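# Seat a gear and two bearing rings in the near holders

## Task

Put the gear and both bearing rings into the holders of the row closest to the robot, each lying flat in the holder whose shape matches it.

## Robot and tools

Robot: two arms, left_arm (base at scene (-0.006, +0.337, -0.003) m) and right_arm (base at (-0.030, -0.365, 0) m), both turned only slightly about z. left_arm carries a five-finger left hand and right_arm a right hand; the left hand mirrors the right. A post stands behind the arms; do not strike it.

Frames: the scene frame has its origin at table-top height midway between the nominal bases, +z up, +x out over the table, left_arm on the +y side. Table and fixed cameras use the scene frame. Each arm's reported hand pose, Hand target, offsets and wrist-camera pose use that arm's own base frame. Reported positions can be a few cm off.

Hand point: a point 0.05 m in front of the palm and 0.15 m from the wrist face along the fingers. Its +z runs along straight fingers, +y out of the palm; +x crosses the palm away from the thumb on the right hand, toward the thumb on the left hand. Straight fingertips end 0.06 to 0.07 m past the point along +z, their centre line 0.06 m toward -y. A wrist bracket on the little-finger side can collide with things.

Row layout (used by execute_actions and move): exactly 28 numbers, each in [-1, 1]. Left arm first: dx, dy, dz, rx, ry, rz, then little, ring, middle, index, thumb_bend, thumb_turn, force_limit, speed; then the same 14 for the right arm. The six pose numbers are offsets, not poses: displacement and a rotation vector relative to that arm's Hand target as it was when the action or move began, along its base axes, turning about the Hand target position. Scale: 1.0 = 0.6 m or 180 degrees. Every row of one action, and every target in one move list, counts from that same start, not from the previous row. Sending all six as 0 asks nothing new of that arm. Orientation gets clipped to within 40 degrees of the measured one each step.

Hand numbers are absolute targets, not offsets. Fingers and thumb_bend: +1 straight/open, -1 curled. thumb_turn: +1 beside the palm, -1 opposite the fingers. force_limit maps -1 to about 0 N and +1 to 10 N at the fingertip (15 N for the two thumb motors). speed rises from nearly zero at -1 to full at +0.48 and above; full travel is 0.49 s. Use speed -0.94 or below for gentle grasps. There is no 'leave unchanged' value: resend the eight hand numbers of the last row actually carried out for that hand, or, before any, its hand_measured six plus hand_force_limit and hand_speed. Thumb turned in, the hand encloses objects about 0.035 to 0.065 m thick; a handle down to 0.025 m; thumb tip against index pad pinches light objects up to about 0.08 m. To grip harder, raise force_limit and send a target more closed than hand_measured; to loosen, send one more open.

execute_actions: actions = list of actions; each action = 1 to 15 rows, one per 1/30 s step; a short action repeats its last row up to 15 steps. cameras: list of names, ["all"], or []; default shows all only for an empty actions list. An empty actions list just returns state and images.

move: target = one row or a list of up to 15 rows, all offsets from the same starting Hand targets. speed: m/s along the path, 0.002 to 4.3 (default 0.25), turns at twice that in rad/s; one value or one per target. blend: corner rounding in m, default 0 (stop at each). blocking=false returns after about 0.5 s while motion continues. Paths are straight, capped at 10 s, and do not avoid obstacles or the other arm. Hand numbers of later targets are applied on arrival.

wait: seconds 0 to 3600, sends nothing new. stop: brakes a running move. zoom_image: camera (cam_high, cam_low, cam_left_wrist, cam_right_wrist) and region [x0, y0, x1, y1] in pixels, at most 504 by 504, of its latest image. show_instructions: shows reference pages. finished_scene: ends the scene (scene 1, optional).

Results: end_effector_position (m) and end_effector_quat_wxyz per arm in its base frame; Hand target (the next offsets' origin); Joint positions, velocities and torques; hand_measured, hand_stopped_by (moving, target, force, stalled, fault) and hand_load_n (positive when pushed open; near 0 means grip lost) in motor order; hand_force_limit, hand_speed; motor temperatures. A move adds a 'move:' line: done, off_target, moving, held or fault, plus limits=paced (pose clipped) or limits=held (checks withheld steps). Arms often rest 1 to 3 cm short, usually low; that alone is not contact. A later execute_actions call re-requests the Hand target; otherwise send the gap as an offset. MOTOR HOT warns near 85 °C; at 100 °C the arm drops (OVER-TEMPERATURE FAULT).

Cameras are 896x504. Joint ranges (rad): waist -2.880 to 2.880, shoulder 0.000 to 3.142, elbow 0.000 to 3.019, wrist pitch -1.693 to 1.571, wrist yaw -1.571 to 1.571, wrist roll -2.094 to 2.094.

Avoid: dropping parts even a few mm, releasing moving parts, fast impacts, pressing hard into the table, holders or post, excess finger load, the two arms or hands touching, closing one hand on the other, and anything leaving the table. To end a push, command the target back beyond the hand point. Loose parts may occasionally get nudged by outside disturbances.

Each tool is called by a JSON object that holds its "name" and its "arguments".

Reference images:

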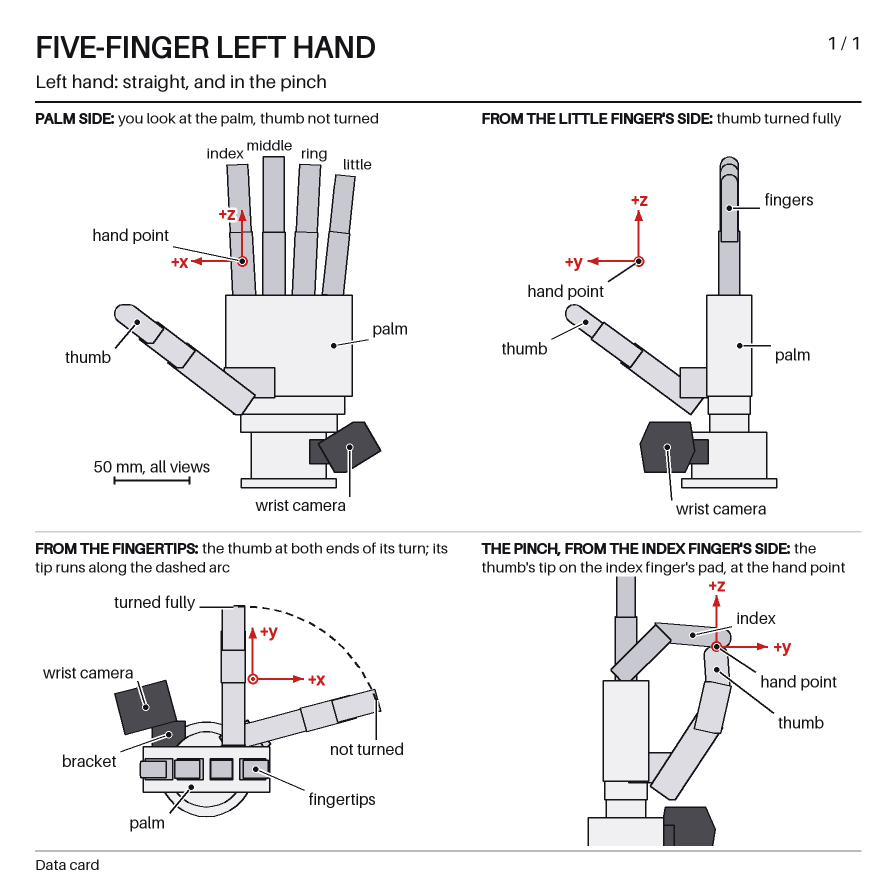

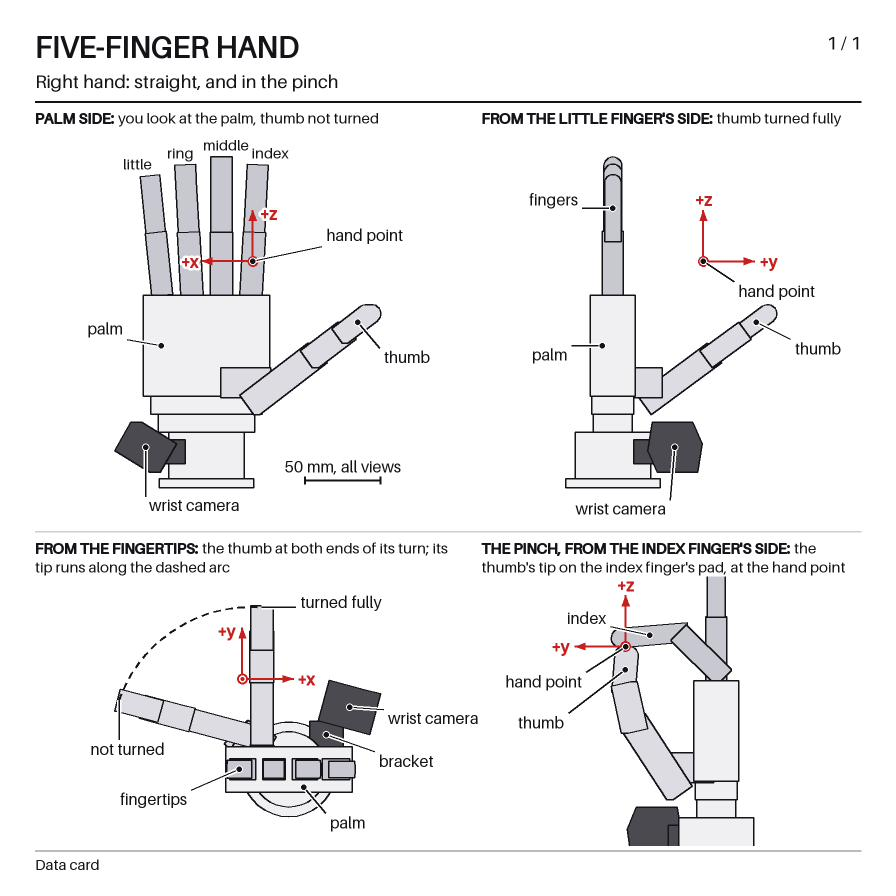

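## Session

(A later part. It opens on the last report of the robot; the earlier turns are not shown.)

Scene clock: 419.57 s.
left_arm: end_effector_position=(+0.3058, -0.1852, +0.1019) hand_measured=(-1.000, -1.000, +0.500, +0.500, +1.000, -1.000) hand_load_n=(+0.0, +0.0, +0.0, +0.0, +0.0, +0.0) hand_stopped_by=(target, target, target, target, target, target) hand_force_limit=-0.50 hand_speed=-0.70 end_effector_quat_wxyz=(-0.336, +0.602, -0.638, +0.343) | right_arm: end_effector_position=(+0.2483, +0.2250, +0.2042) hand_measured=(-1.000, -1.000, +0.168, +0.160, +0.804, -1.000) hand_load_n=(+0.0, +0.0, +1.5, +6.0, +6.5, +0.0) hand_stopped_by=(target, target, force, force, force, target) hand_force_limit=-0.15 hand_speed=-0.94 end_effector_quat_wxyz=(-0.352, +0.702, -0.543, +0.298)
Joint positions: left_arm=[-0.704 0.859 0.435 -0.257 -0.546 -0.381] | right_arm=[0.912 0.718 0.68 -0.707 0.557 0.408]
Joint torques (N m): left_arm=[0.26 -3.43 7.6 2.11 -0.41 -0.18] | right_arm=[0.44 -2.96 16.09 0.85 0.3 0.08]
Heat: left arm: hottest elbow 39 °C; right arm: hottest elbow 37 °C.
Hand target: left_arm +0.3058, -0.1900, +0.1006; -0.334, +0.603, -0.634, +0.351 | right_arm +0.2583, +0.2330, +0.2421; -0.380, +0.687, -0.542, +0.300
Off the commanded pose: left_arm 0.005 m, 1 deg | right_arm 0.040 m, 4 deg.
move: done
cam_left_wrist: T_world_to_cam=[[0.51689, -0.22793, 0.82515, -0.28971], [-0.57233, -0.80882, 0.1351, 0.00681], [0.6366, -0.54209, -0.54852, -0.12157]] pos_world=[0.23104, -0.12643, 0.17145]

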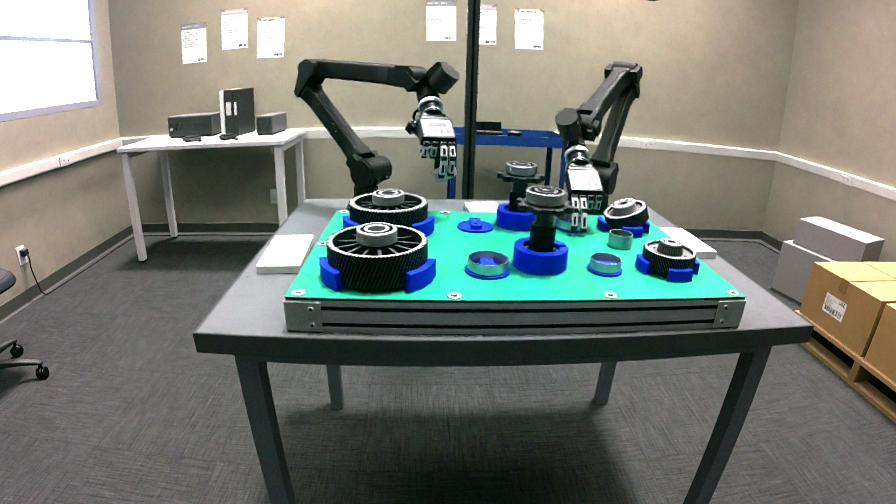

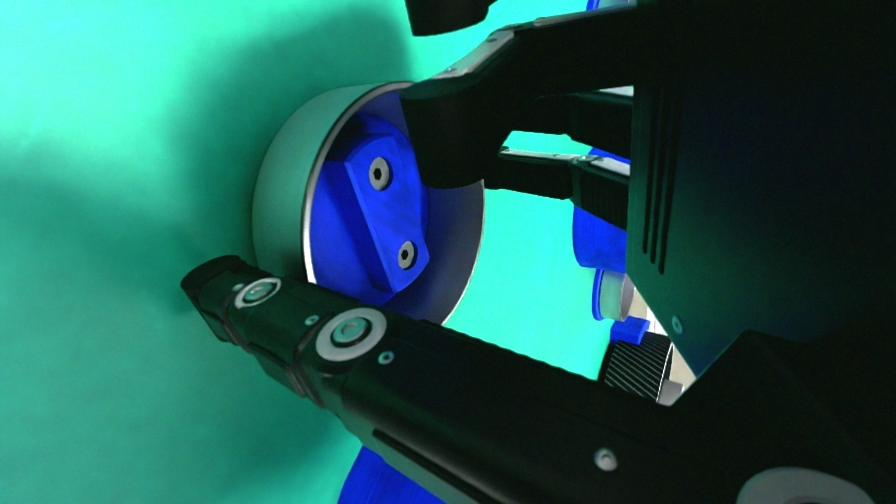

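{"name": "execute_actions", "arguments": {"actions": [[[0,0,0,0,0,0,-1,-1,0.1,0.1,0.7,-1,-0.5,-0.9,0,0,0,0,0,0,-1,-1,-0.05,-0.05,0.5,-1,-0.15,-0.94]],[[0,0,0,0,0,0,-1,-1,0.1,0.1,0.7,-1,-0.5,-0.9,0,0,0,0,0,0,-1,-1,-0.05,-0.05,0.5,-1,-0.15,-0.94]],[[0,0,0,0,0,0,-1,-1,0.1,0.1,0.7,-1,-0.5,-0.9,0,0,0,0,0,0,-1,-1,-0.05,-0.05,0.5,-1,-0.15,-0.94]]], "cameras": ["cam_high","cam_low","cam_left_wrist"]}}

{"name": "zoom_image", "arguments": {"camera": "cam_low", "region": [540, 180, 640, 260]}}

Scene clock: 424.40 s.
left_arm: end_effector_position=(+0.3057, -0.1854, +0.1019) hand_measured=(-1.000, -1.000, +0.280, +0.296, +0.894, -1.000) hand_load_n=(+0.0, +0.0, +3.5, +1.0, +5.0, +0.5) hand_stopped_by=(target, target, force, force, force, target) hand_force_limit=-0.50 hand_speed=-0.90 end_effector_quat_wxyz=(-0.336, +0.602, -0.638, +0.344) | right_arm: end_effector_position=(+0.2483, +0.2250, +0.2042) hand_measured=(-1.000, -1.000, +0.168, +0.160, +0.804, -1.000) hand_load_n=(+0.0, +0.0, +1.5, +6.0, +7.0, +0.0) hand_stopped_by=(target, target, force, force, force, target) hand_force_limit=-0.15 hand_speed=-0.94 end_effector_quat_wxyz=(-0.352, +0.702, -0.543, +0.298)
Joint positions: left_arm=[-0.705 0.859 0.435 -0.257 -0.547 -0.381] | right_arm=[0.912 0.718 0.68 -0.707 0.557 0.408]
Joint torques (N m): left_arm=[-0.38 -2.43 7.45 2.07 -0.35 -0.17] | right_arm=[0.32 -2.73 15.98 0.95 0.32 0.07]
Heat: left arm: hottest elbow 39 °C; right arm: hottest elbow 37 °C.
Hand target: left_arm +0.3058, -0.1900, +0.1006; -0.334, +0.602, -0.634, +0.351 | right_arm +0.2583, +0.2330, +0.2421; -0.380, +0.687, -0.542, +0.300
Off the commanded pose: left_arm 0.005 m, 1 deg | right_arm 0.040 m, 4 deg.
Step readings (end_effector_position of left_arm | right_arm):
0: (+0.3058, -0.1853, +0.1019) | (+0.2483, +0.2250, +0.2042)
1: (+0.3058, -0.1853, +0.1019) | (+0.2483, +0.2250, +0.2042)
2: (+0.3058, -0.1853, +0.1019) | (+0.2483, +0.2250, +0.2042)
4: (+0.3058, -0.1853, +0.1019) | (+0.2483, +0.2250, +0.2042)
8: (+0.3058, -0.1853, +0.1019) | (+0.2483, +0.2250, +0.2042)
15: (+0.3058, -0.1853, +0.1019) | (+0.2483, +0.2250, +0.2042)
16: (+0.3058, -0.1853, +0.1019) | (+0.2483, +0.2250, +0.2042)
17: (+0.3058, -0.1853, +0.1019) | (+0.2483, +0.2250, +0.2042)
19: (+0.3058, -0.1853, +0.1019) | (+0.2483, +0.2250, +0.2042)
23: (+0.3057, -0.1855, +0.1019) | (+0.2483, +0.2250, +0.2042)
30: (+0.3057, -0.1854, +0.1019) | (+0.2483, +0.2250, +0.2042)
31: (+0.3057, -0.1854, +0.1019) | (+0.2483, +0.2250, +0.2042)
32: (+0.3057, -0.1854, +0.1019) | (+0.2483, +0.2250, +0.2042)
34: (+0.3057, -0.1854, +0.1019) | (+0.2483, +0.2250, +0.2042)
38: (+0.3057, -0.1854, +0.1019) | (+0.2483, +0.2250, +0.2042)
45: (+0.3057, -0.1854, +0.1019) | (+0.2483, +0.2250, +0.2042)
cam_left_wrist: T_world_to_cam=[[0.51668, -0.22795, 0.82527, -0.28968], [-0.57262, -0.80861, 0.13516, 0.00667], [0.63651, -0.5424, -0.54832, -0.12167]] pos_world=[0.23094, -0.12663, 0.17145]

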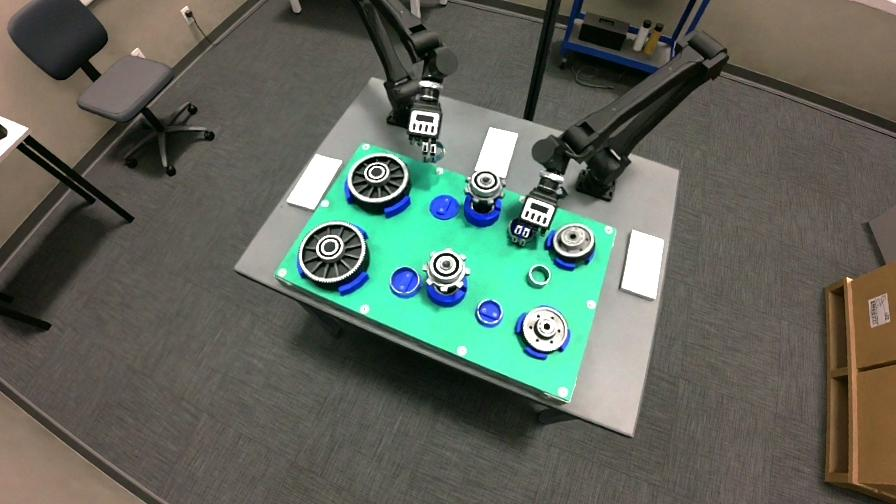

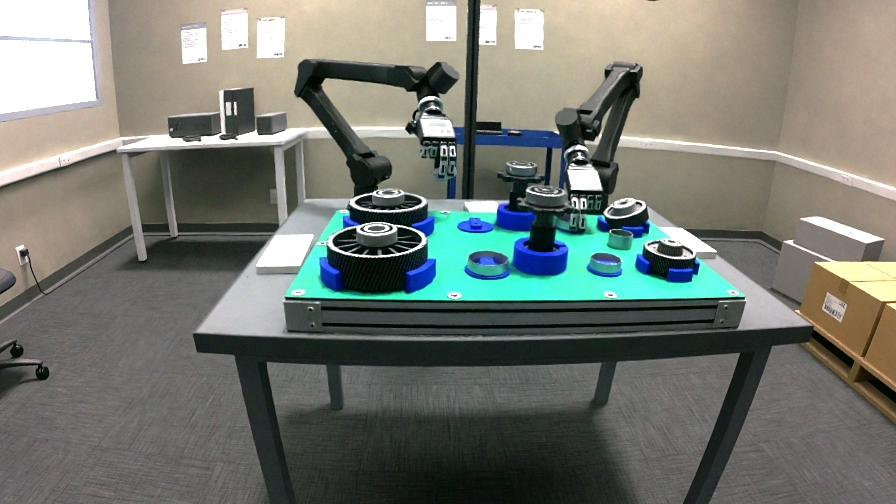

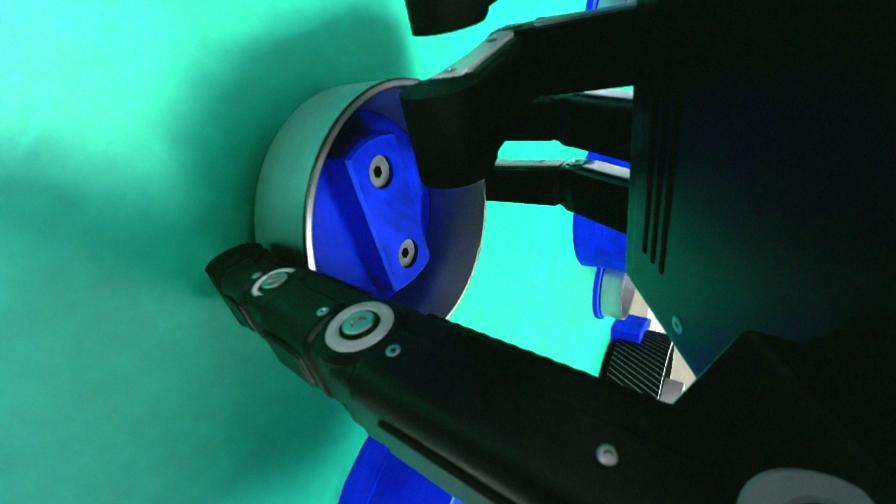

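Scaled by 5.040.

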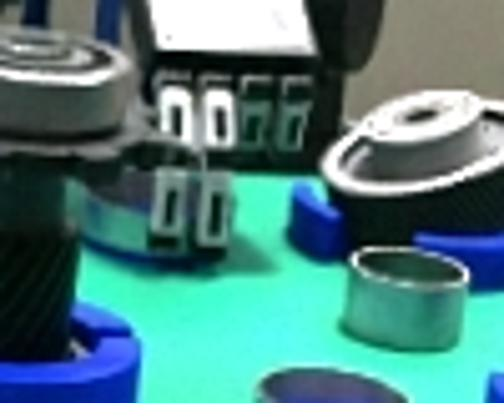

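{"name": "execute_actions", "arguments": {"actions": [[[0,0,0,0,0,0,-1,-1,0,0,0.6,-1,-0.15,-0.94,0,0,0,0,0,0,-1,-1,-0.05,-0.05,0.5,-1,-0.15,-0.94]],[[0,0,0,0,0,0,-1,-1,0,0,0.6,-1,-0.15,-0.94,0,0,0,0,0,0,-1,-1,-0.05,-0.05,0.5,-1,-0.15,-0.94]]], "cameras": ["cam_left_wrist"]}}

Scene clock: 427.60 s.
left_arm: end_effector_position=(+0.3058, -0.1856, +0.1021) hand_measured=(-1.000, -1.000, +0.274, +0.282, +0.896, -1.000) hand_load_n=(+0.0, +0.0, +2.0, +5.0, +7.5, +0.0) hand_stopped_by=(target, target, force, force, force, target) hand_force_limit=-0.15 hand_speed=-0.94 end_effector_quat_wxyz=(-0.336, +0.602, -0.638, +0.344) | right_arm: end_effector_position=(+0.2483, +0.2250, +0.2042) hand_measured=(-1.000, -1.000, +0.168, +0.160, +0.804, -1.000) hand_load_n=(+0.0, +0.0, +1.0, +6.0, +6.5, +0.0) hand_stopped_by=(target, target, force, force, force, target) hand_force_limit=-0.15 hand_speed=-0.94 end_effector_quat_wxyz=(-0.352, +0.702, -0.543, +0.298)
Joint positions: left_arm=[-0.705 0.859 0.435 -0.256 -0.547 -0.382] | right_arm=[0.912 0.718 0.68 -0.707 0.557 0.408]
Joint torques (N m): left_arm=[0.67 -2.61 7.58 2.19 -0.37 -0.13] | right_arm=[0.09 -2.2 16.08 0.94 0.32 0.09]
Heat: left arm: hottest elbow 39 °C; right arm: hottest elbow 37 °C.
Hand target: left_arm +0.3058, -0.1901, +0.1006; -0.334, +0.602, -0.634, +0.351 | right_arm +0.2583, +0.2330, +0.2421; -0.380, +0.687, -0.542, +0.300
Off the commanded pose: left_arm 0.005 m, 1 deg | right_arm 0.040 m, 4 deg.
Step readings (end_effector_position of left_arm | right_arm):
0: (+0.3057, -0.1854, +0.1019) | (+0.2483, +0.2250, +0.2042)
1: (+0.3057, -0.1854, +0.1019) | (+0.2483, +0.2250, +0.2042)
2: (+0.3057, -0.1854, +0.1019) | (+0.2483, +0.2250, +0.2042)
4: (+0.3058, -0.1855, +0.1021) | (+0.2483, +0.2250, +0.2042)
8: (+0.3058, -0.1856, +0.1021) | (+0.2483, +0.2250, +0.2042)
15: (+0.3058, -0.1856, +0.1021) | (+0.2483, +0.2250, +0.2042)
16: (+0.3058, -0.1856, +0.1021) | (+0.2483, +0.2250, +0.2042)
17: (+0.3058, -0.1856, +0.1021) | (+0.2483, +0.2250, +0.2042)
19: (+0.3058, -0.1856, +0.1021) | (+0.2483, +0.2250, +0.2042)
23: (+0.3058, -0.1856, +0.1021) | (+0.2483, +0.2250, +0.2042)
30: (+0.3058, -0.1856, +0.1021) | (+0.2483, +0.2250, +0.2042)
cam_left_wrist: T_world_to_cam=[[0.51621, -0.22721, 0.82578, -0.28959], [-0.57252, -0.80863, 0.13541, 0.00652], [0.63698, -0.54268, -0.5475, -0.122]] pos_world=[0.23093, -0.12673, 0.17145]

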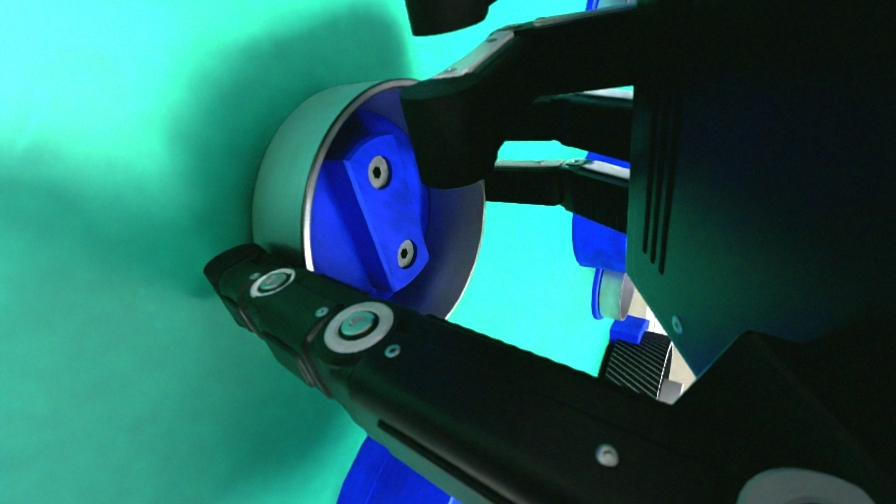

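{"name": "execute_actions", "arguments": {"actions": [[[0,0,0,0,0,0,-1,-1,-0.1,0,0.6,-1,-0.15,-0.94,0,0,0,0,0,0,-1,-1,-0.05,-0.05,0.5,-1,-0.15,-0.94]]]}}

Scene clock: 429.57 s.
left_arm: end_effector_position=(+0.3058, -0.1856, +0.1021) hand_measured=(-1.000, -1.000, +0.266, +0.282, +0.896, -1.000) hand_load_n=(+0.0, +0.0, +6.0, +3.5, +9.0, +0.5) hand_stopped_by=(target, target, force, force, force, target) hand_force_limit=-0.15 hand_speed=-0.94 end_effector_quat_wxyz=(-0.336, +0.602, -0.638, +0.344) | right_arm: end_effector_position=(+0.2483, +0.2250, +0.2042) hand_measured=(-1.000, -1.000, +0.168, +0.160, +0.804, -1.000) hand_load_n=(+0.0, +0.0, +1.5, +6.0, +6.5, +0.0) hand_stopped_by=(target, target, force, force, force, target) hand_force_limit=-0.15 hand_speed=-0.94 end_effector_quat_wxyz=(-0.352, +0.702, -0.543, +0.298)
Joint positions: left_arm=[-0.705 0.859 0.435 -0.256 -0.547 -0.382] | right_arm=[0.912 0.718 0.68 -0.707 0.557 0.408]
Joint torques (N m): left_arm=[0.73 -2.61 7.51 2.02 -0.4 -0.15] | right_arm=[0.21 -2.02 15.97 0.81 0.32 0.08]
Heat: left arm: hottest elbow 39 °C; right arm: hottest elbow 37 °C.
Hand target: left_arm +0.3058, -0.1901, +0.1006; -0.334, +0.602, -0.634, +0.351 | right_arm +0.2583, +0.2330, +0.2421; -0.380, +0.687, -0.542, +0.300
Off the commanded pose: left_arm 0.005 m, 1 deg | right_arm 0.040 m, 4 deg.
Step readings (end_effector_position of left_arm | right_arm):
0: (+0.3058, -0.1856, +0.1021) | (+0.2483, +0.2250, +0.2042)
1: (+0.3058, -0.1856, +0.1021) | (+0.2483, +0.2250, +0.2042)
2: (+0.3058, -0.1856, +0.1021) | (+0.2483, +0.2250, +0.2042)
4: (+0.3058, -0.1856, +0.1021) | (+0.2483, +0.2250, +0.2042)
8: (+0.3058, -0.1856, +0.1021) | (+0.2483, +0.2250, +0.2042)
15: (+0.3058, -0.1856, +0.1021) | (+0.2483, +0.2250, +0.2042)

{"name": "execute_actions", "arguments": {"actions": [[[0.001,0.001,0.006,0,0,0,-1,-1,-0.1,0,0.6,-1,-0.15,-0.94,0,0,0,0,0,0,-1,-1,-0.05,-0.05,0.5,-1,-0.15,-0.94],[0.002,0.002,0.012,0,0,0,-1,-1,-0.1,0,0.6,-1,-0.15,-0.94,0,0,0,0,0,0,-1,-1,-0.05,-0.05,0.5,-1,-0.15,-0.94],[0.003,0.003,0.018,0,0,0,-1,-1,-0.1,0,0.6,-1,-0.15,-0.94,0,0,0,0,0,0,-1,-1,-0.05,-0.05,0.5,-1,-0.15,-0.94],[0.004,0.004,0.026,0,0,0,-1,-1,-0.1,0,0.6,-1,-0.15,-0.94,0,0,0,0,0,0,-1,-1,-0.05,-0.05,0.5,-1,-0.15,-0.94],[0.004,0.004,0.034,0,0,0,-1,-1,-0.1,0,0.6,-1,-0.15,-0.94,0,0,0,0,0,0,-1,-1,-0.05,-0.05,0.5,-1,-0.15,-0.94],[0.004,0.004,0.042,0,0,0,-1,-1,-0.1,0,0.6,-1,-0.15,-0.94,0,0,0,0,0,0,-1,-1,-0.05,-0.05,0.5,-1,-0.15,-0.94],[0.004,0.004,0.050,0,0,0,-1,-1,-0.1,0,0.6,-1,-0.15,-0.94,0,0,0,0,0,0,-1,-1,-0.05,-0.05,0.5,-1,-0.15,-0.94],[0.004,0.004,0.058,0,0,0,-1,-1,-0.1,0,0.6,-1,-0.15,-0.94,0,0,0,0,0,0,-1,-1,-0.05,-0.05,0.5,-1,-0.15,-0.94],[0.004,0.004,0.066,0,0,0,-1,-1,-0.1,0,0.6,-1,-0.15,-0.94,0,0,0,0,0,0,-1,-1,-0.05,-0.05,0.5,-1,-0.15,-0.94],[0.004,0.004,0.074,0,0,0,-1,-1,-0.1,0,0.6,-1,-0.15,-0.94,0,0,0,0,0,0,-1,-1,-0.05,-0.05,0.5,-1,-0.15,-0.94]]], "cameras": ["cam_high","cam_low","cam_left_wrist"]}}

Scene clock: 450.30 s.
left_arm: end_effector_position=(+0.2951, -0.1777, +0.1140) hand_measured=(-1.000, -1.000, +0.266, +0.282, +0.894, -1.000) hand_load_n=(+0.0, +0.0, +0.0, +1.5, +0.0, +0.0) hand_stopped_by=(target, target, force, force, force, target) hand_force_limit=-0.15 hand_speed=-0.94 end_effector_quat_wxyz=(-0.332, +0.602, -0.646, +0.331) | right_arm: end_effector_position=(+0.2483, +0.2250, +0.2042) hand_measured=(-1.000, -1.000, +0.168, +0.160, +0.804, -1.000) hand_load_n=(+0.0, +0.0, +1.5, +6.0, +6.5, +0.0) hand_stopped_by=(target, target, force, force, force, target) hand_force_limit=-0.15 hand_speed=-0.94 end_effector_quat_wxyz=(-0.352, +0.702, -0.543, +0.298)
Joint positions: left_arm=[-0.704 0.801 0.461 -0.372 -0.54 -0.382] | right_arm=[0.912 0.718 0.68 -0.707 0.557 0.408]
Joint torques (N m): left_arm=[0.91 -3.19 12.64 0.76 -0.19 -0.05] | right_arm=[0.67 -2.73 16.1 0.88 0.33 0.07]
Heat: left arm: hottest elbow 38 °C; right arm: hottest elbow 38 °C.
Hand target: left_arm +0.3082, -0.1877, +0.1451; -0.334, +0.602, -0.634, +0.351 | right_arm +0.2583, +0.2330, +0.2421; -0.380, +0.687, -0.542, +0.300
Off the commanded pose: left_arm 0.035 m, 3 deg | right_arm 0.040 m, 4 deg.
Step readings (end_effector_position of left_arm | right_arm):
0: (+0.3058, -0.1856, +0.1021) | (+0.2483, +0.2250, +0.2042)
1: (+0.3058, -0.1856, +0.1021) | (+0.2483, +0.2250, +0.2042)
2: (+0.3058, -0.1856, +0.1021) | (+0.2483, +0.2250, +0.2042)
4: (+0.3050, -0.1857, +0.1017) | (+0.2483, +0.2250, +0.2042)
8: (+0.2987, -0.1812, +0.1020) | (+0.2483, +0.2250, +0.2042)
15: (+0.2952, -0.1778, +0.1135) | (+0.2483, +0.2250, +0.2042)
cam_left_wrist: T_world_to_cam=[[0.53747, -0.24334, 0.80741, -0.29928], [-0.57203, -0.8087, 0.13705, 0.00479], [0.6196, -0.53552, -0.57385, -0.09492]] pos_world=[0.22241, -0.11978, 0.18652]

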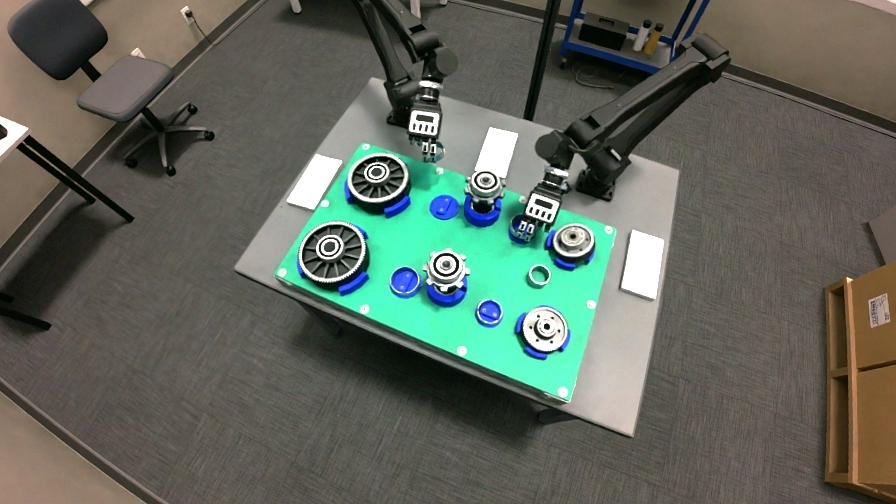

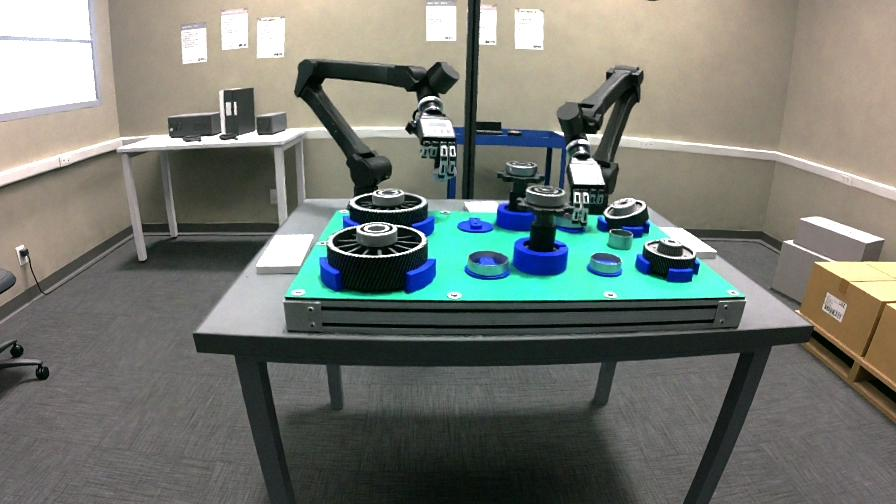

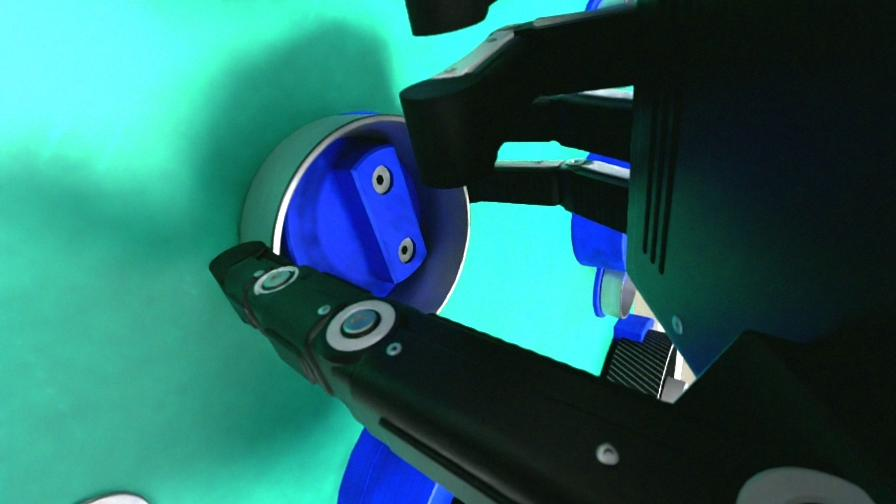

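{"name": "zoom_image", "arguments": {"camera": "cam_low", "region": [540, 180, 640, 260]}}

{"name": "zoom_image", "arguments": {"camera": "cam_left_wrist", "region": [180, 80, 520, 340]}}

Scaled by 5.040.

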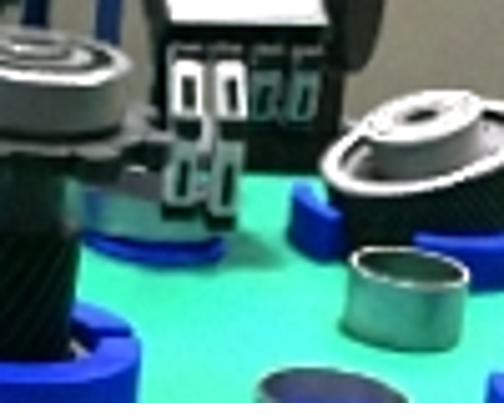

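Scaled by 1.482.

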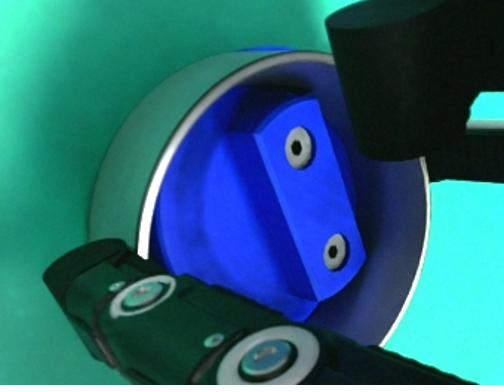

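{"name": "execute_actions", "arguments": {"actions": [[[0,0,0,0,0,0,-1,-1,0.5,0.5,1,-1,-0.5,-0.8,0,0,0,0,0,0,-1,-1,-0.05,-0.05,0.5,-1,-0.15,-0.94]],[[0,0,0,0,0,0,-1,-1,0.5,0.5,1,-1,-0.5,-0.8,0,0,0,0,0,0,-1,-1,-0.05,-0.05,0.5,-1,-0.15,-0.94]]], "cameras": ["cam_high","cam_low","cam_left_wrist"]}}

{"name": "zoom_image", "arguments": {"camera": "cam_low", "region": [540, 180, 640, 260]}}

{"name": "zoom_image", "arguments": {"camera": "cam_left_wrist", "region": [180, 80, 520, 340]}}

Scene clock: 470.10 s.
left_arm: end_effector_position=(+0.2937, -0.1766, +0.1125) hand_measured=(-1.000, -1.000, +0.500, +0.500, +1.000, -1.000) hand_load_n=(+0.0, +0.0, +0.0, +0.0, +0.0, +0.0) hand_stopped_by=(target, target, target, target, target, target) hand_force_limit=-0.50 hand_speed=-0.80 end_effector_quat_wxyz=(-0.331, +0.602, -0.648, +0.327) | right_arm: end_effector_position=(+0.2483, +0.2250, +0.2042) hand_measured=(-1.000, -1.000, +0.168, +0.160, +0.804, -1.000) hand_load_n=(+0.0, +0.0, +1.5, +5.5, +6.5, +0.0) hand_stopped_by=(target, target, force, force, force, target) hand_force_limit=-0.15 hand_speed=-0.94 end_effector_quat_wxyz=(-0.352, +0.702, -0.543, +0.298)
Joint positions: left_arm=[-0.704 0.801 0.461 -0.381 -0.54 -0.382] | right_arm=[0.912 0.718 0.68 -0.707 0.557 0.408]
Joint torques (N m): left_arm=[2.2 -2.96 12.57 1.16 -0.23 -0.06] | right_arm=[0.38 -2.73 16.06 0.69 0.32 0.07]
Heat: left arm: hottest elbow 40 °C; right arm: hottest elbow 38 °C.
Hand target: left_arm +0.3082, -0.1877, +0.1451; -0.334, +0.602, -0.634, +0.351 | right_arm +0.2583, +0.2330, +0.2421; -0.380, +0.687, -0.542, +0.300
Off the commanded pose: left_arm 0.037 m, 3 deg | right_arm 0.040 m, 4 deg.
Step readings (end_effector_position of left_arm | right_arm):
0: (+0.2951, -0.1777, +0.1140) | (+0.2483, +0.2250, +0.2042)
1: (+0.2951, -0.1777, +0.1140) | (+0.2483, +0.2250, +0.2042)
2: (+0.2951, -0.1777, +0.1140) | (+0.2483, +0.2250, +0.2042)
4: (+0.2946, -0.1773, +0.1135) | (+0.2483, +0.2250, +0.2042)
8: (+0.2938, -0.1767, +0.1127) | (+0.2483, +0.2250, +0.2042)
15: (+0.2937, -0.1766, +0.1125) | (+0.2483, +0.2250, +0.2042)
16: (+0.2937, -0.1766, +0.1125) | (+0.2483, +0.2250, +0.2042)
17: (+0.2937, -0.1766, +0.1125) | (+0.2483, +0.2250, +0.2042)
19: (+0.2937, -0.1766, +0.1125) | (+0.2483, +0.2250, +0.2042)
23: (+0.2937, -0.1766, +0.1125) | (+0.2483, +0.2250, +0.2042)
30: (+0.2937, -0.1766, +0.1125) | (+0.2483, +0.2250, +0.2042)
cam_left_wrist: T_world_to_cam=[[0.54283, -0.24796, 0.80241, -0.29885], [-0.57111, -0.8095, 0.13621, 0.00488], [0.61577, -0.5322, -0.58103, -0.09178]] pos_world=[0.22153, -0.119, 0.18581]

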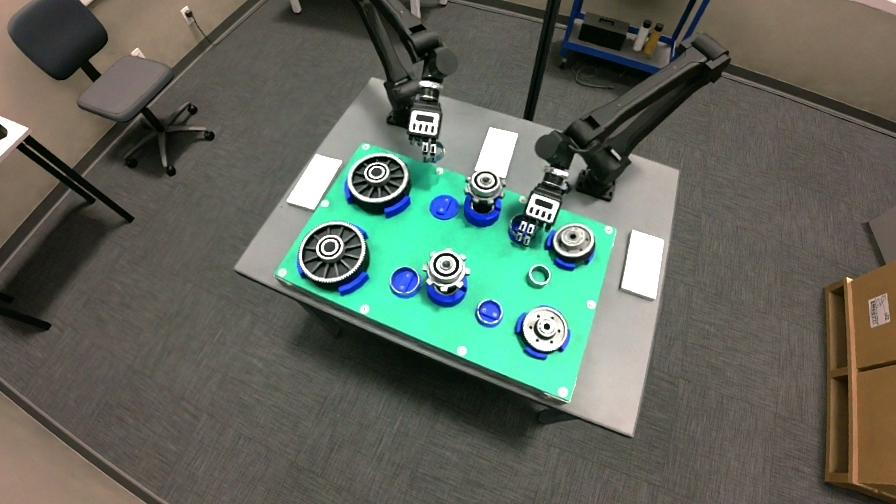

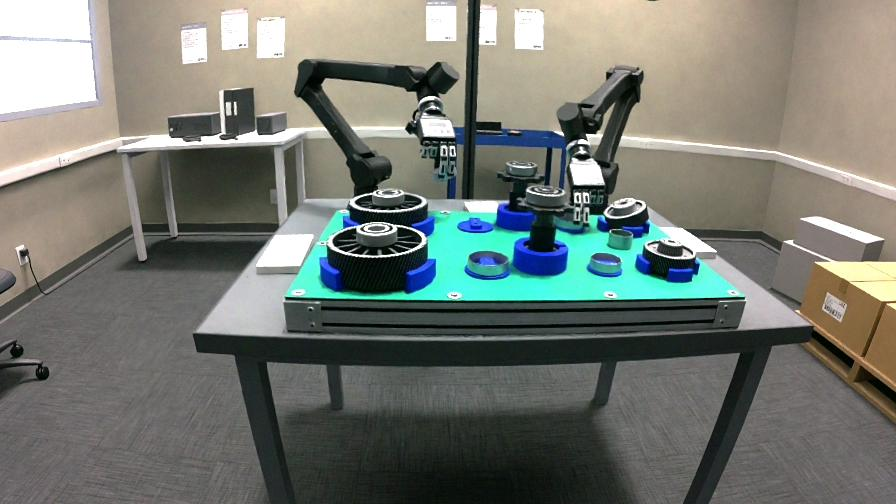

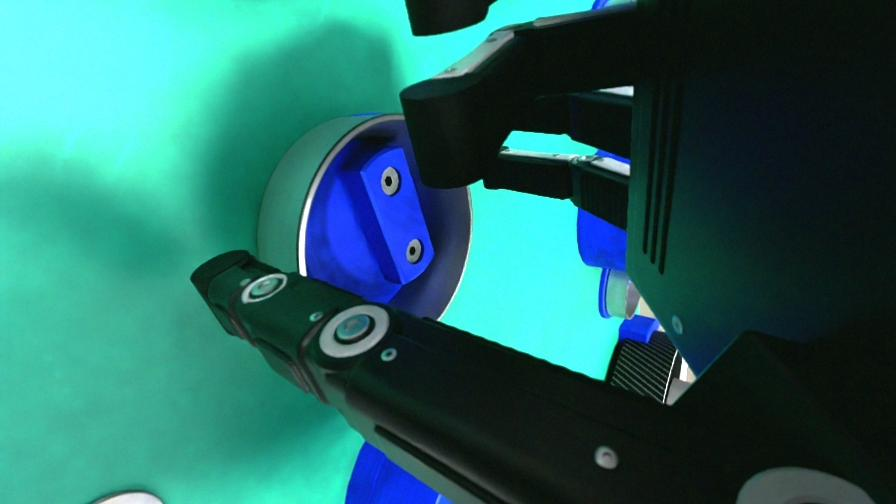

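Scaled by 5.040.

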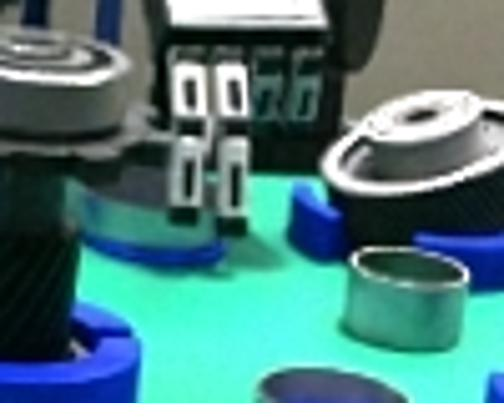

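Scaled by 1.482.

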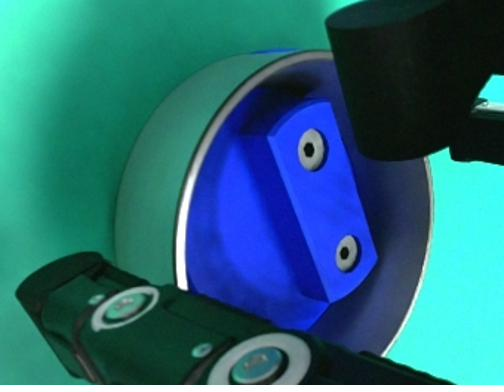

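{"name": "move", "arguments": {"target": [[0.0,-0.019,-0.0175,0.00475,0.0079,0,-1,-1,0.5,0.5,1,-1,-0.5,-0.8,0,0,0,0,0,0,-1,-1,-0.05,-0.05,0.5,-1,-0.15,-0.94]], "speed": 0.05, "cameras": ["cam_low","cam_left_wrist"]}}

{"name": "zoom_image", "arguments": {"camera": "cam_low", "region": [540, 180, 640, 260]}}

Scene clock: 477.00 s.
left_arm: end_effector_position=(+0.2924, -0.1814, +0.1021) hand_measured=(-1.000, -1.000, +0.500, +0.500, +1.000, -1.000) hand_load_n=(+0.0, +0.0, -0.5, +0.0, +0.0, +0.0) hand_stopped_by=(target, target, target, target, target, target) hand_force_limit=-0.50 hand_speed=-0.80 end_effector_quat_wxyz=(-0.330, +0.603, -0.656, +0.313) | right_arm: end_effector_position=(+0.2483, +0.2250, +0.2042) hand_measured=(-1.000, -1.000, +0.168, +0.160, +0.804, -1.000) hand_load_n=(+0.0, +0.0, +1.5, +6.0, +6.5, +0.0) hand_stopped_by=(target, target, force, force, force, target) hand_force_limit=-0.15 hand_speed=-0.94 end_effector_quat_wxyz=(-0.352, +0.702, -0.543, +0.298)
Joint positions: left_arm=[-0.725 0.847 0.467 -0.383 -0.556 -0.399] | right_arm=[0.912 0.718 0.68 -0.707 0.557 0.408]
Joint torques (N m): left_arm=[0.73 -3.02 13.09 1.09 -0.43 -0.14] | right_arm=[0.67 -2.26 16.05 0.87 0.35 0.1]
Heat: left arm: hottest elbow 40 °C; right arm: hottest elbow 39 °C.
Hand target: left_arm +0.3081, -0.1991, +0.1345; -0.330, +0.604, -0.641, +0.339 | right_arm +0.2583, +0.2330, +0.2421; -0.380, +0.687, -0.542, +0.300
Off the commanded pose: left_arm 0.040 m, 3 deg | right_arm 0.040 m, 4 deg.
move: off_target (left_arm)
cam_left_wrist: T_world_to_cam=[[0.56233, -0.26454, 0.78346, -0.29772], [-0.56716, -0.81286, 0.13261, 0.00021], [0.60176, -0.51892, -0.60713, -0.09051]] pos_world=[0.222, -0.12556, 0.17827]

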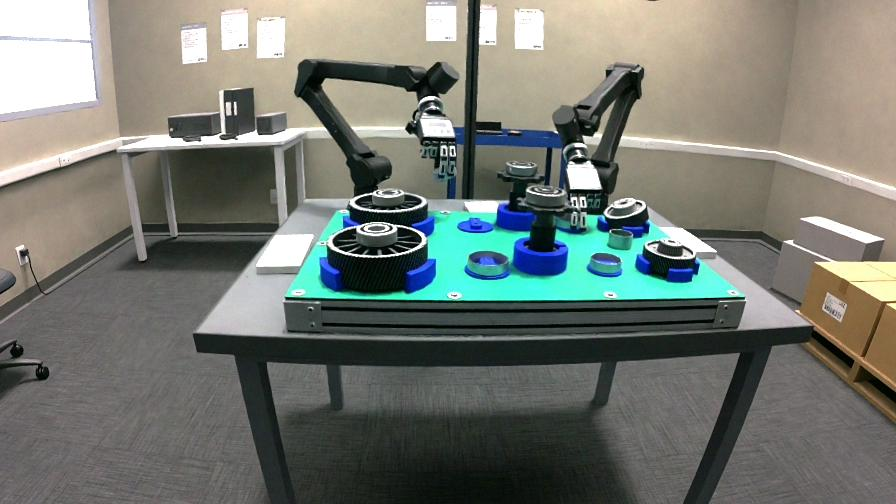

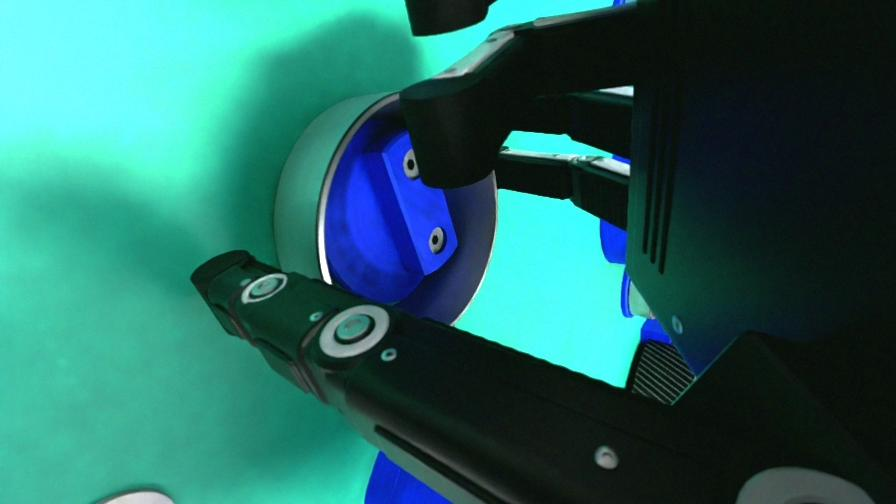

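Scaled by 5.040.

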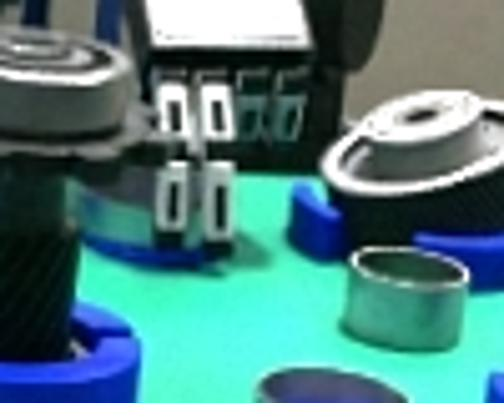

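{"name": "move", "arguments": {"target": [[-0.002,-0.0167,0.003,0,0,0,-1,-1,0.5,0.5,1,-1,-0.5,-0.8,0,0,0,0,0,0,-1,-1,-0.05,-0.05,0.5,-1,-0.15,-0.94]], "speed": 0.05, "cameras": ["cam_low","cam_left_wrist","cam_high"]}}

{"name": "zoom_image", "arguments": {"camera": "cam_low", "region": [540, 180, 640, 260]}}

Scene clock: 482.10 s.
left_arm: end_effector_position=(+0.2924, -0.1918, +0.1065) hand_measured=(-1.000, -1.000, +0.500, +0.500, +1.000, -1.000) hand_load_n=(+0.0, +0.0, +0.0, +0.0, +0.0, +0.0) hand_stopped_by=(target, target, target, target, target, target) hand_force_limit=-0.50 hand_speed=-0.80 end_effector_quat_wxyz=(-0.331, +0.602, -0.654, +0.315) | right_arm: end_effector_position=(+0.2483, +0.2250, +0.2042) hand_measured=(-1.000, -1.000, +0.168, +0.160, +0.804, -1.000) hand_load_n=(+0.0, +0.0, +1.0, +6.0, +6.5, +0.0) hand_stopped_by=(target, target, force, force, force, target) hand_force_limit=-0.15 hand_speed=-0.94 end_effector_quat_wxyz=(-0.352, +0.702, -0.543, +0.298)
Joint positions: left_arm=[-0.759 0.866 0.487 -0.391 -0.581 -0.425] | right_arm=[0.912 0.718 0.68 -0.707 0.557 0.408]
Joint torques (N m): left_arm=[0.03 -3.02 12.96 1.02 -0.49 -0.12] | right_arm=[1.32 -2.73 16.06 0.75 0.28 0.06]
Heat: left arm: hottest elbow 41 °C; right arm: hottest elbow 39 °C.
Hand target: left_arm +0.3070, -0.2092, +0.1364; -0.330, +0.604, -0.641, +0.339 | right_arm +0.2583, +0.2330, +0.2421; -0.380, +0.687, -0.542, +0.300
Off the commanded pose: left_arm 0.037 m, 3 deg | right_arm 0.040 m, 4 deg.
move: off_target (left_arm)
cam_left_wrist: T_world_to_cam=[[0.55763, -0.26249, 0.78749, -0.30266], [-0.56844, -0.8121, 0.13183, -0.0083], [0.60492, -0.52115, -0.60206, -0.0951]] pos_world=[0.22158, -0.13575, 0.18218]
Images, in order (width x height): cam_high 896x504, cam_low 896x504, cam_left_wrist 896x504.

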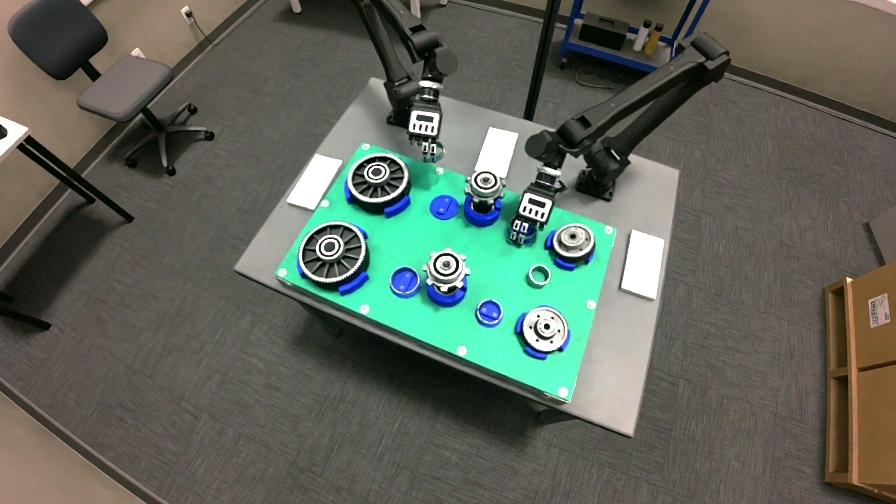

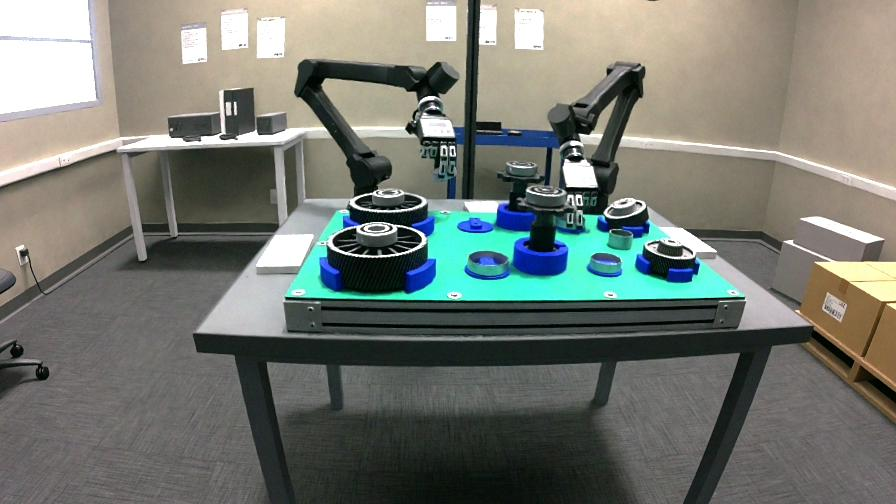

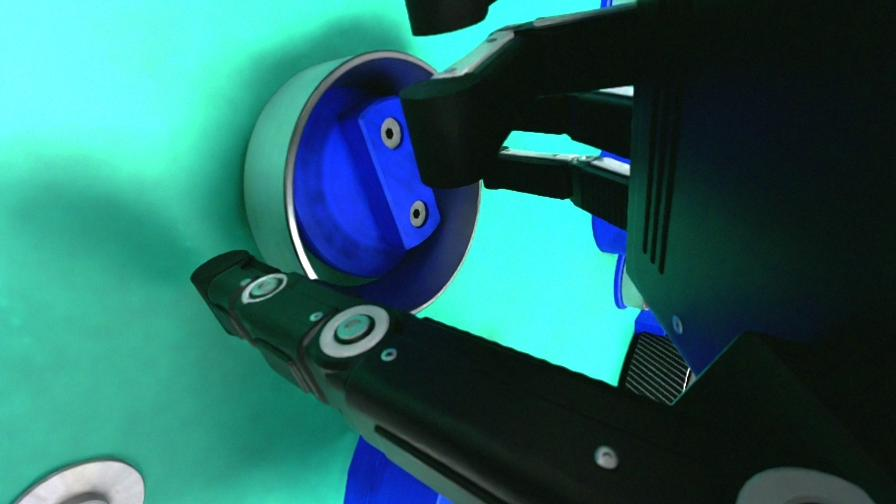

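Scaled by 5.040.

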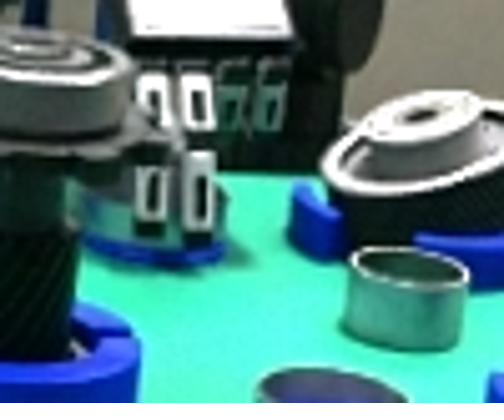

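{"name": "move", "arguments": {"target": [[0.004,0.0167,-0.0085,0,0,0,-1,-1,0.5,0.5,1,-1,-0.5,-0.8,0,0,0,0,0,0,-1,-1,-0.05,-0.05,0.5,-1,-0.15,-0.94]], "speed": 0.05, "cameras": ["cam_low","cam_left_wrist"]}}

{"name": "zoom_image", "arguments": {"camera": "cam_low", "region": [540, 180, 640, 260]}}

Scene clock: 487.20 s.
left_arm: end_effector_position=(+0.2940, -0.1895, +0.1056) hand_measured=(-1.000, -1.000, +0.500, +0.500, +1.000, -1.000) hand_load_n=(+0.0, +0.0, +0.0, +0.0, +0.0, +0.0) hand_stopped_by=(target, target, target, target, target, target) hand_force_limit=-0.50 hand_speed=-0.80 end_effector_quat_wxyz=(-0.326, +0.606, -0.654, +0.315) | right_arm: end_effector_position=(+0.2483, +0.2250, +0.2042) hand_measured=(-1.000, -1.000, +0.168, +0.160, +0.804, -1.000) hand_load_n=(+0.0, +0.0, +1.5, +5.5, +7.0, +0.0) hand_stopped_by=(target, target, force, force, force, target) hand_force_limit=-0.15 hand_speed=-0.94 end_effector_quat_wxyz=(-0.352, +0.702, -0.543, +0.298)
Joint positions: left_arm=[-0.74 0.866 0.487 -0.391 -0.561 -0.422] | right_arm=[0.912 0.718 0.68 -0.707 0.557 0.408]
Joint torques (N m): left_arm=[1.79 -4.72 11.04 1.85 -0.26 0.03] | right_arm=[0.73 -2.49 16.12 0.94 0.32 0.08]
Heat: left arm: hottest elbow 42 °C; right arm: hottest elbow 39 °C.
Hand target: left_arm +0.3094, -0.1991, +0.1313; -0.330, +0.604, -0.641, +0.339 | right_arm +0.2583, +0.2330, +0.2421; -0.380, +0.687, -0.542, +0.300
Off the commanded pose: left_arm 0.031 m, 3 deg | right_arm 0.040 m, 4 deg.
move: off_target (left_arm)
cam_left_wrist: T_world_to_cam=[[0.56594, -0.25438, 0.78422, -0.30275], [-0.56463, -0.81271, 0.14385, -0.0079], [0.60075, -0.52421, -0.60357, -0.0946]] pos_world=[0.22371, -0.13302, 0.18146]

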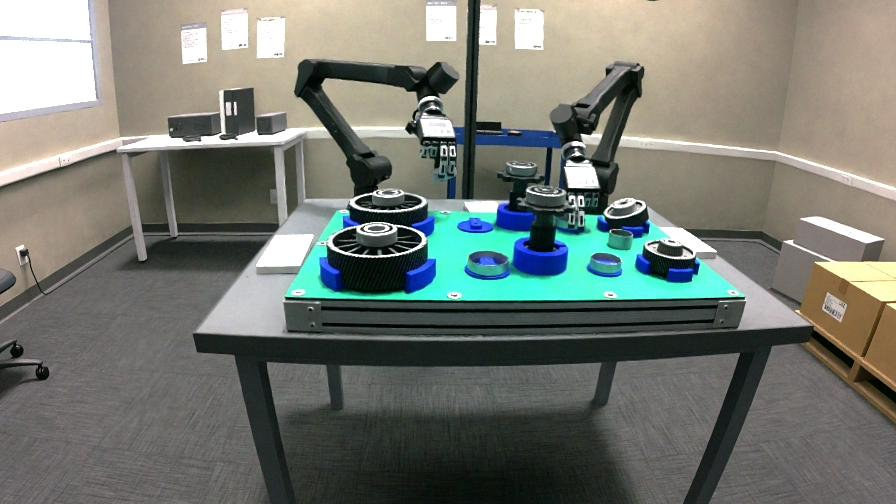

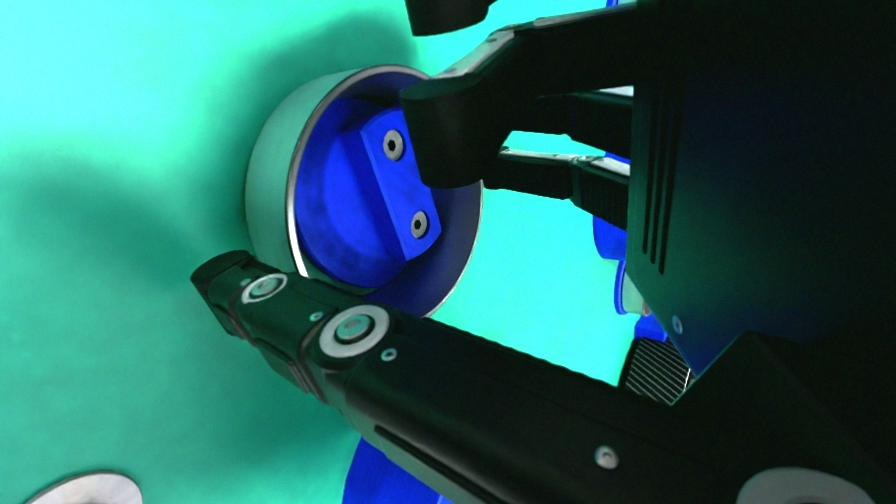

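Scaled by 5.040.

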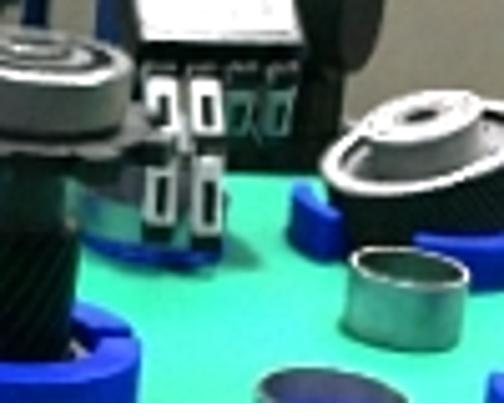

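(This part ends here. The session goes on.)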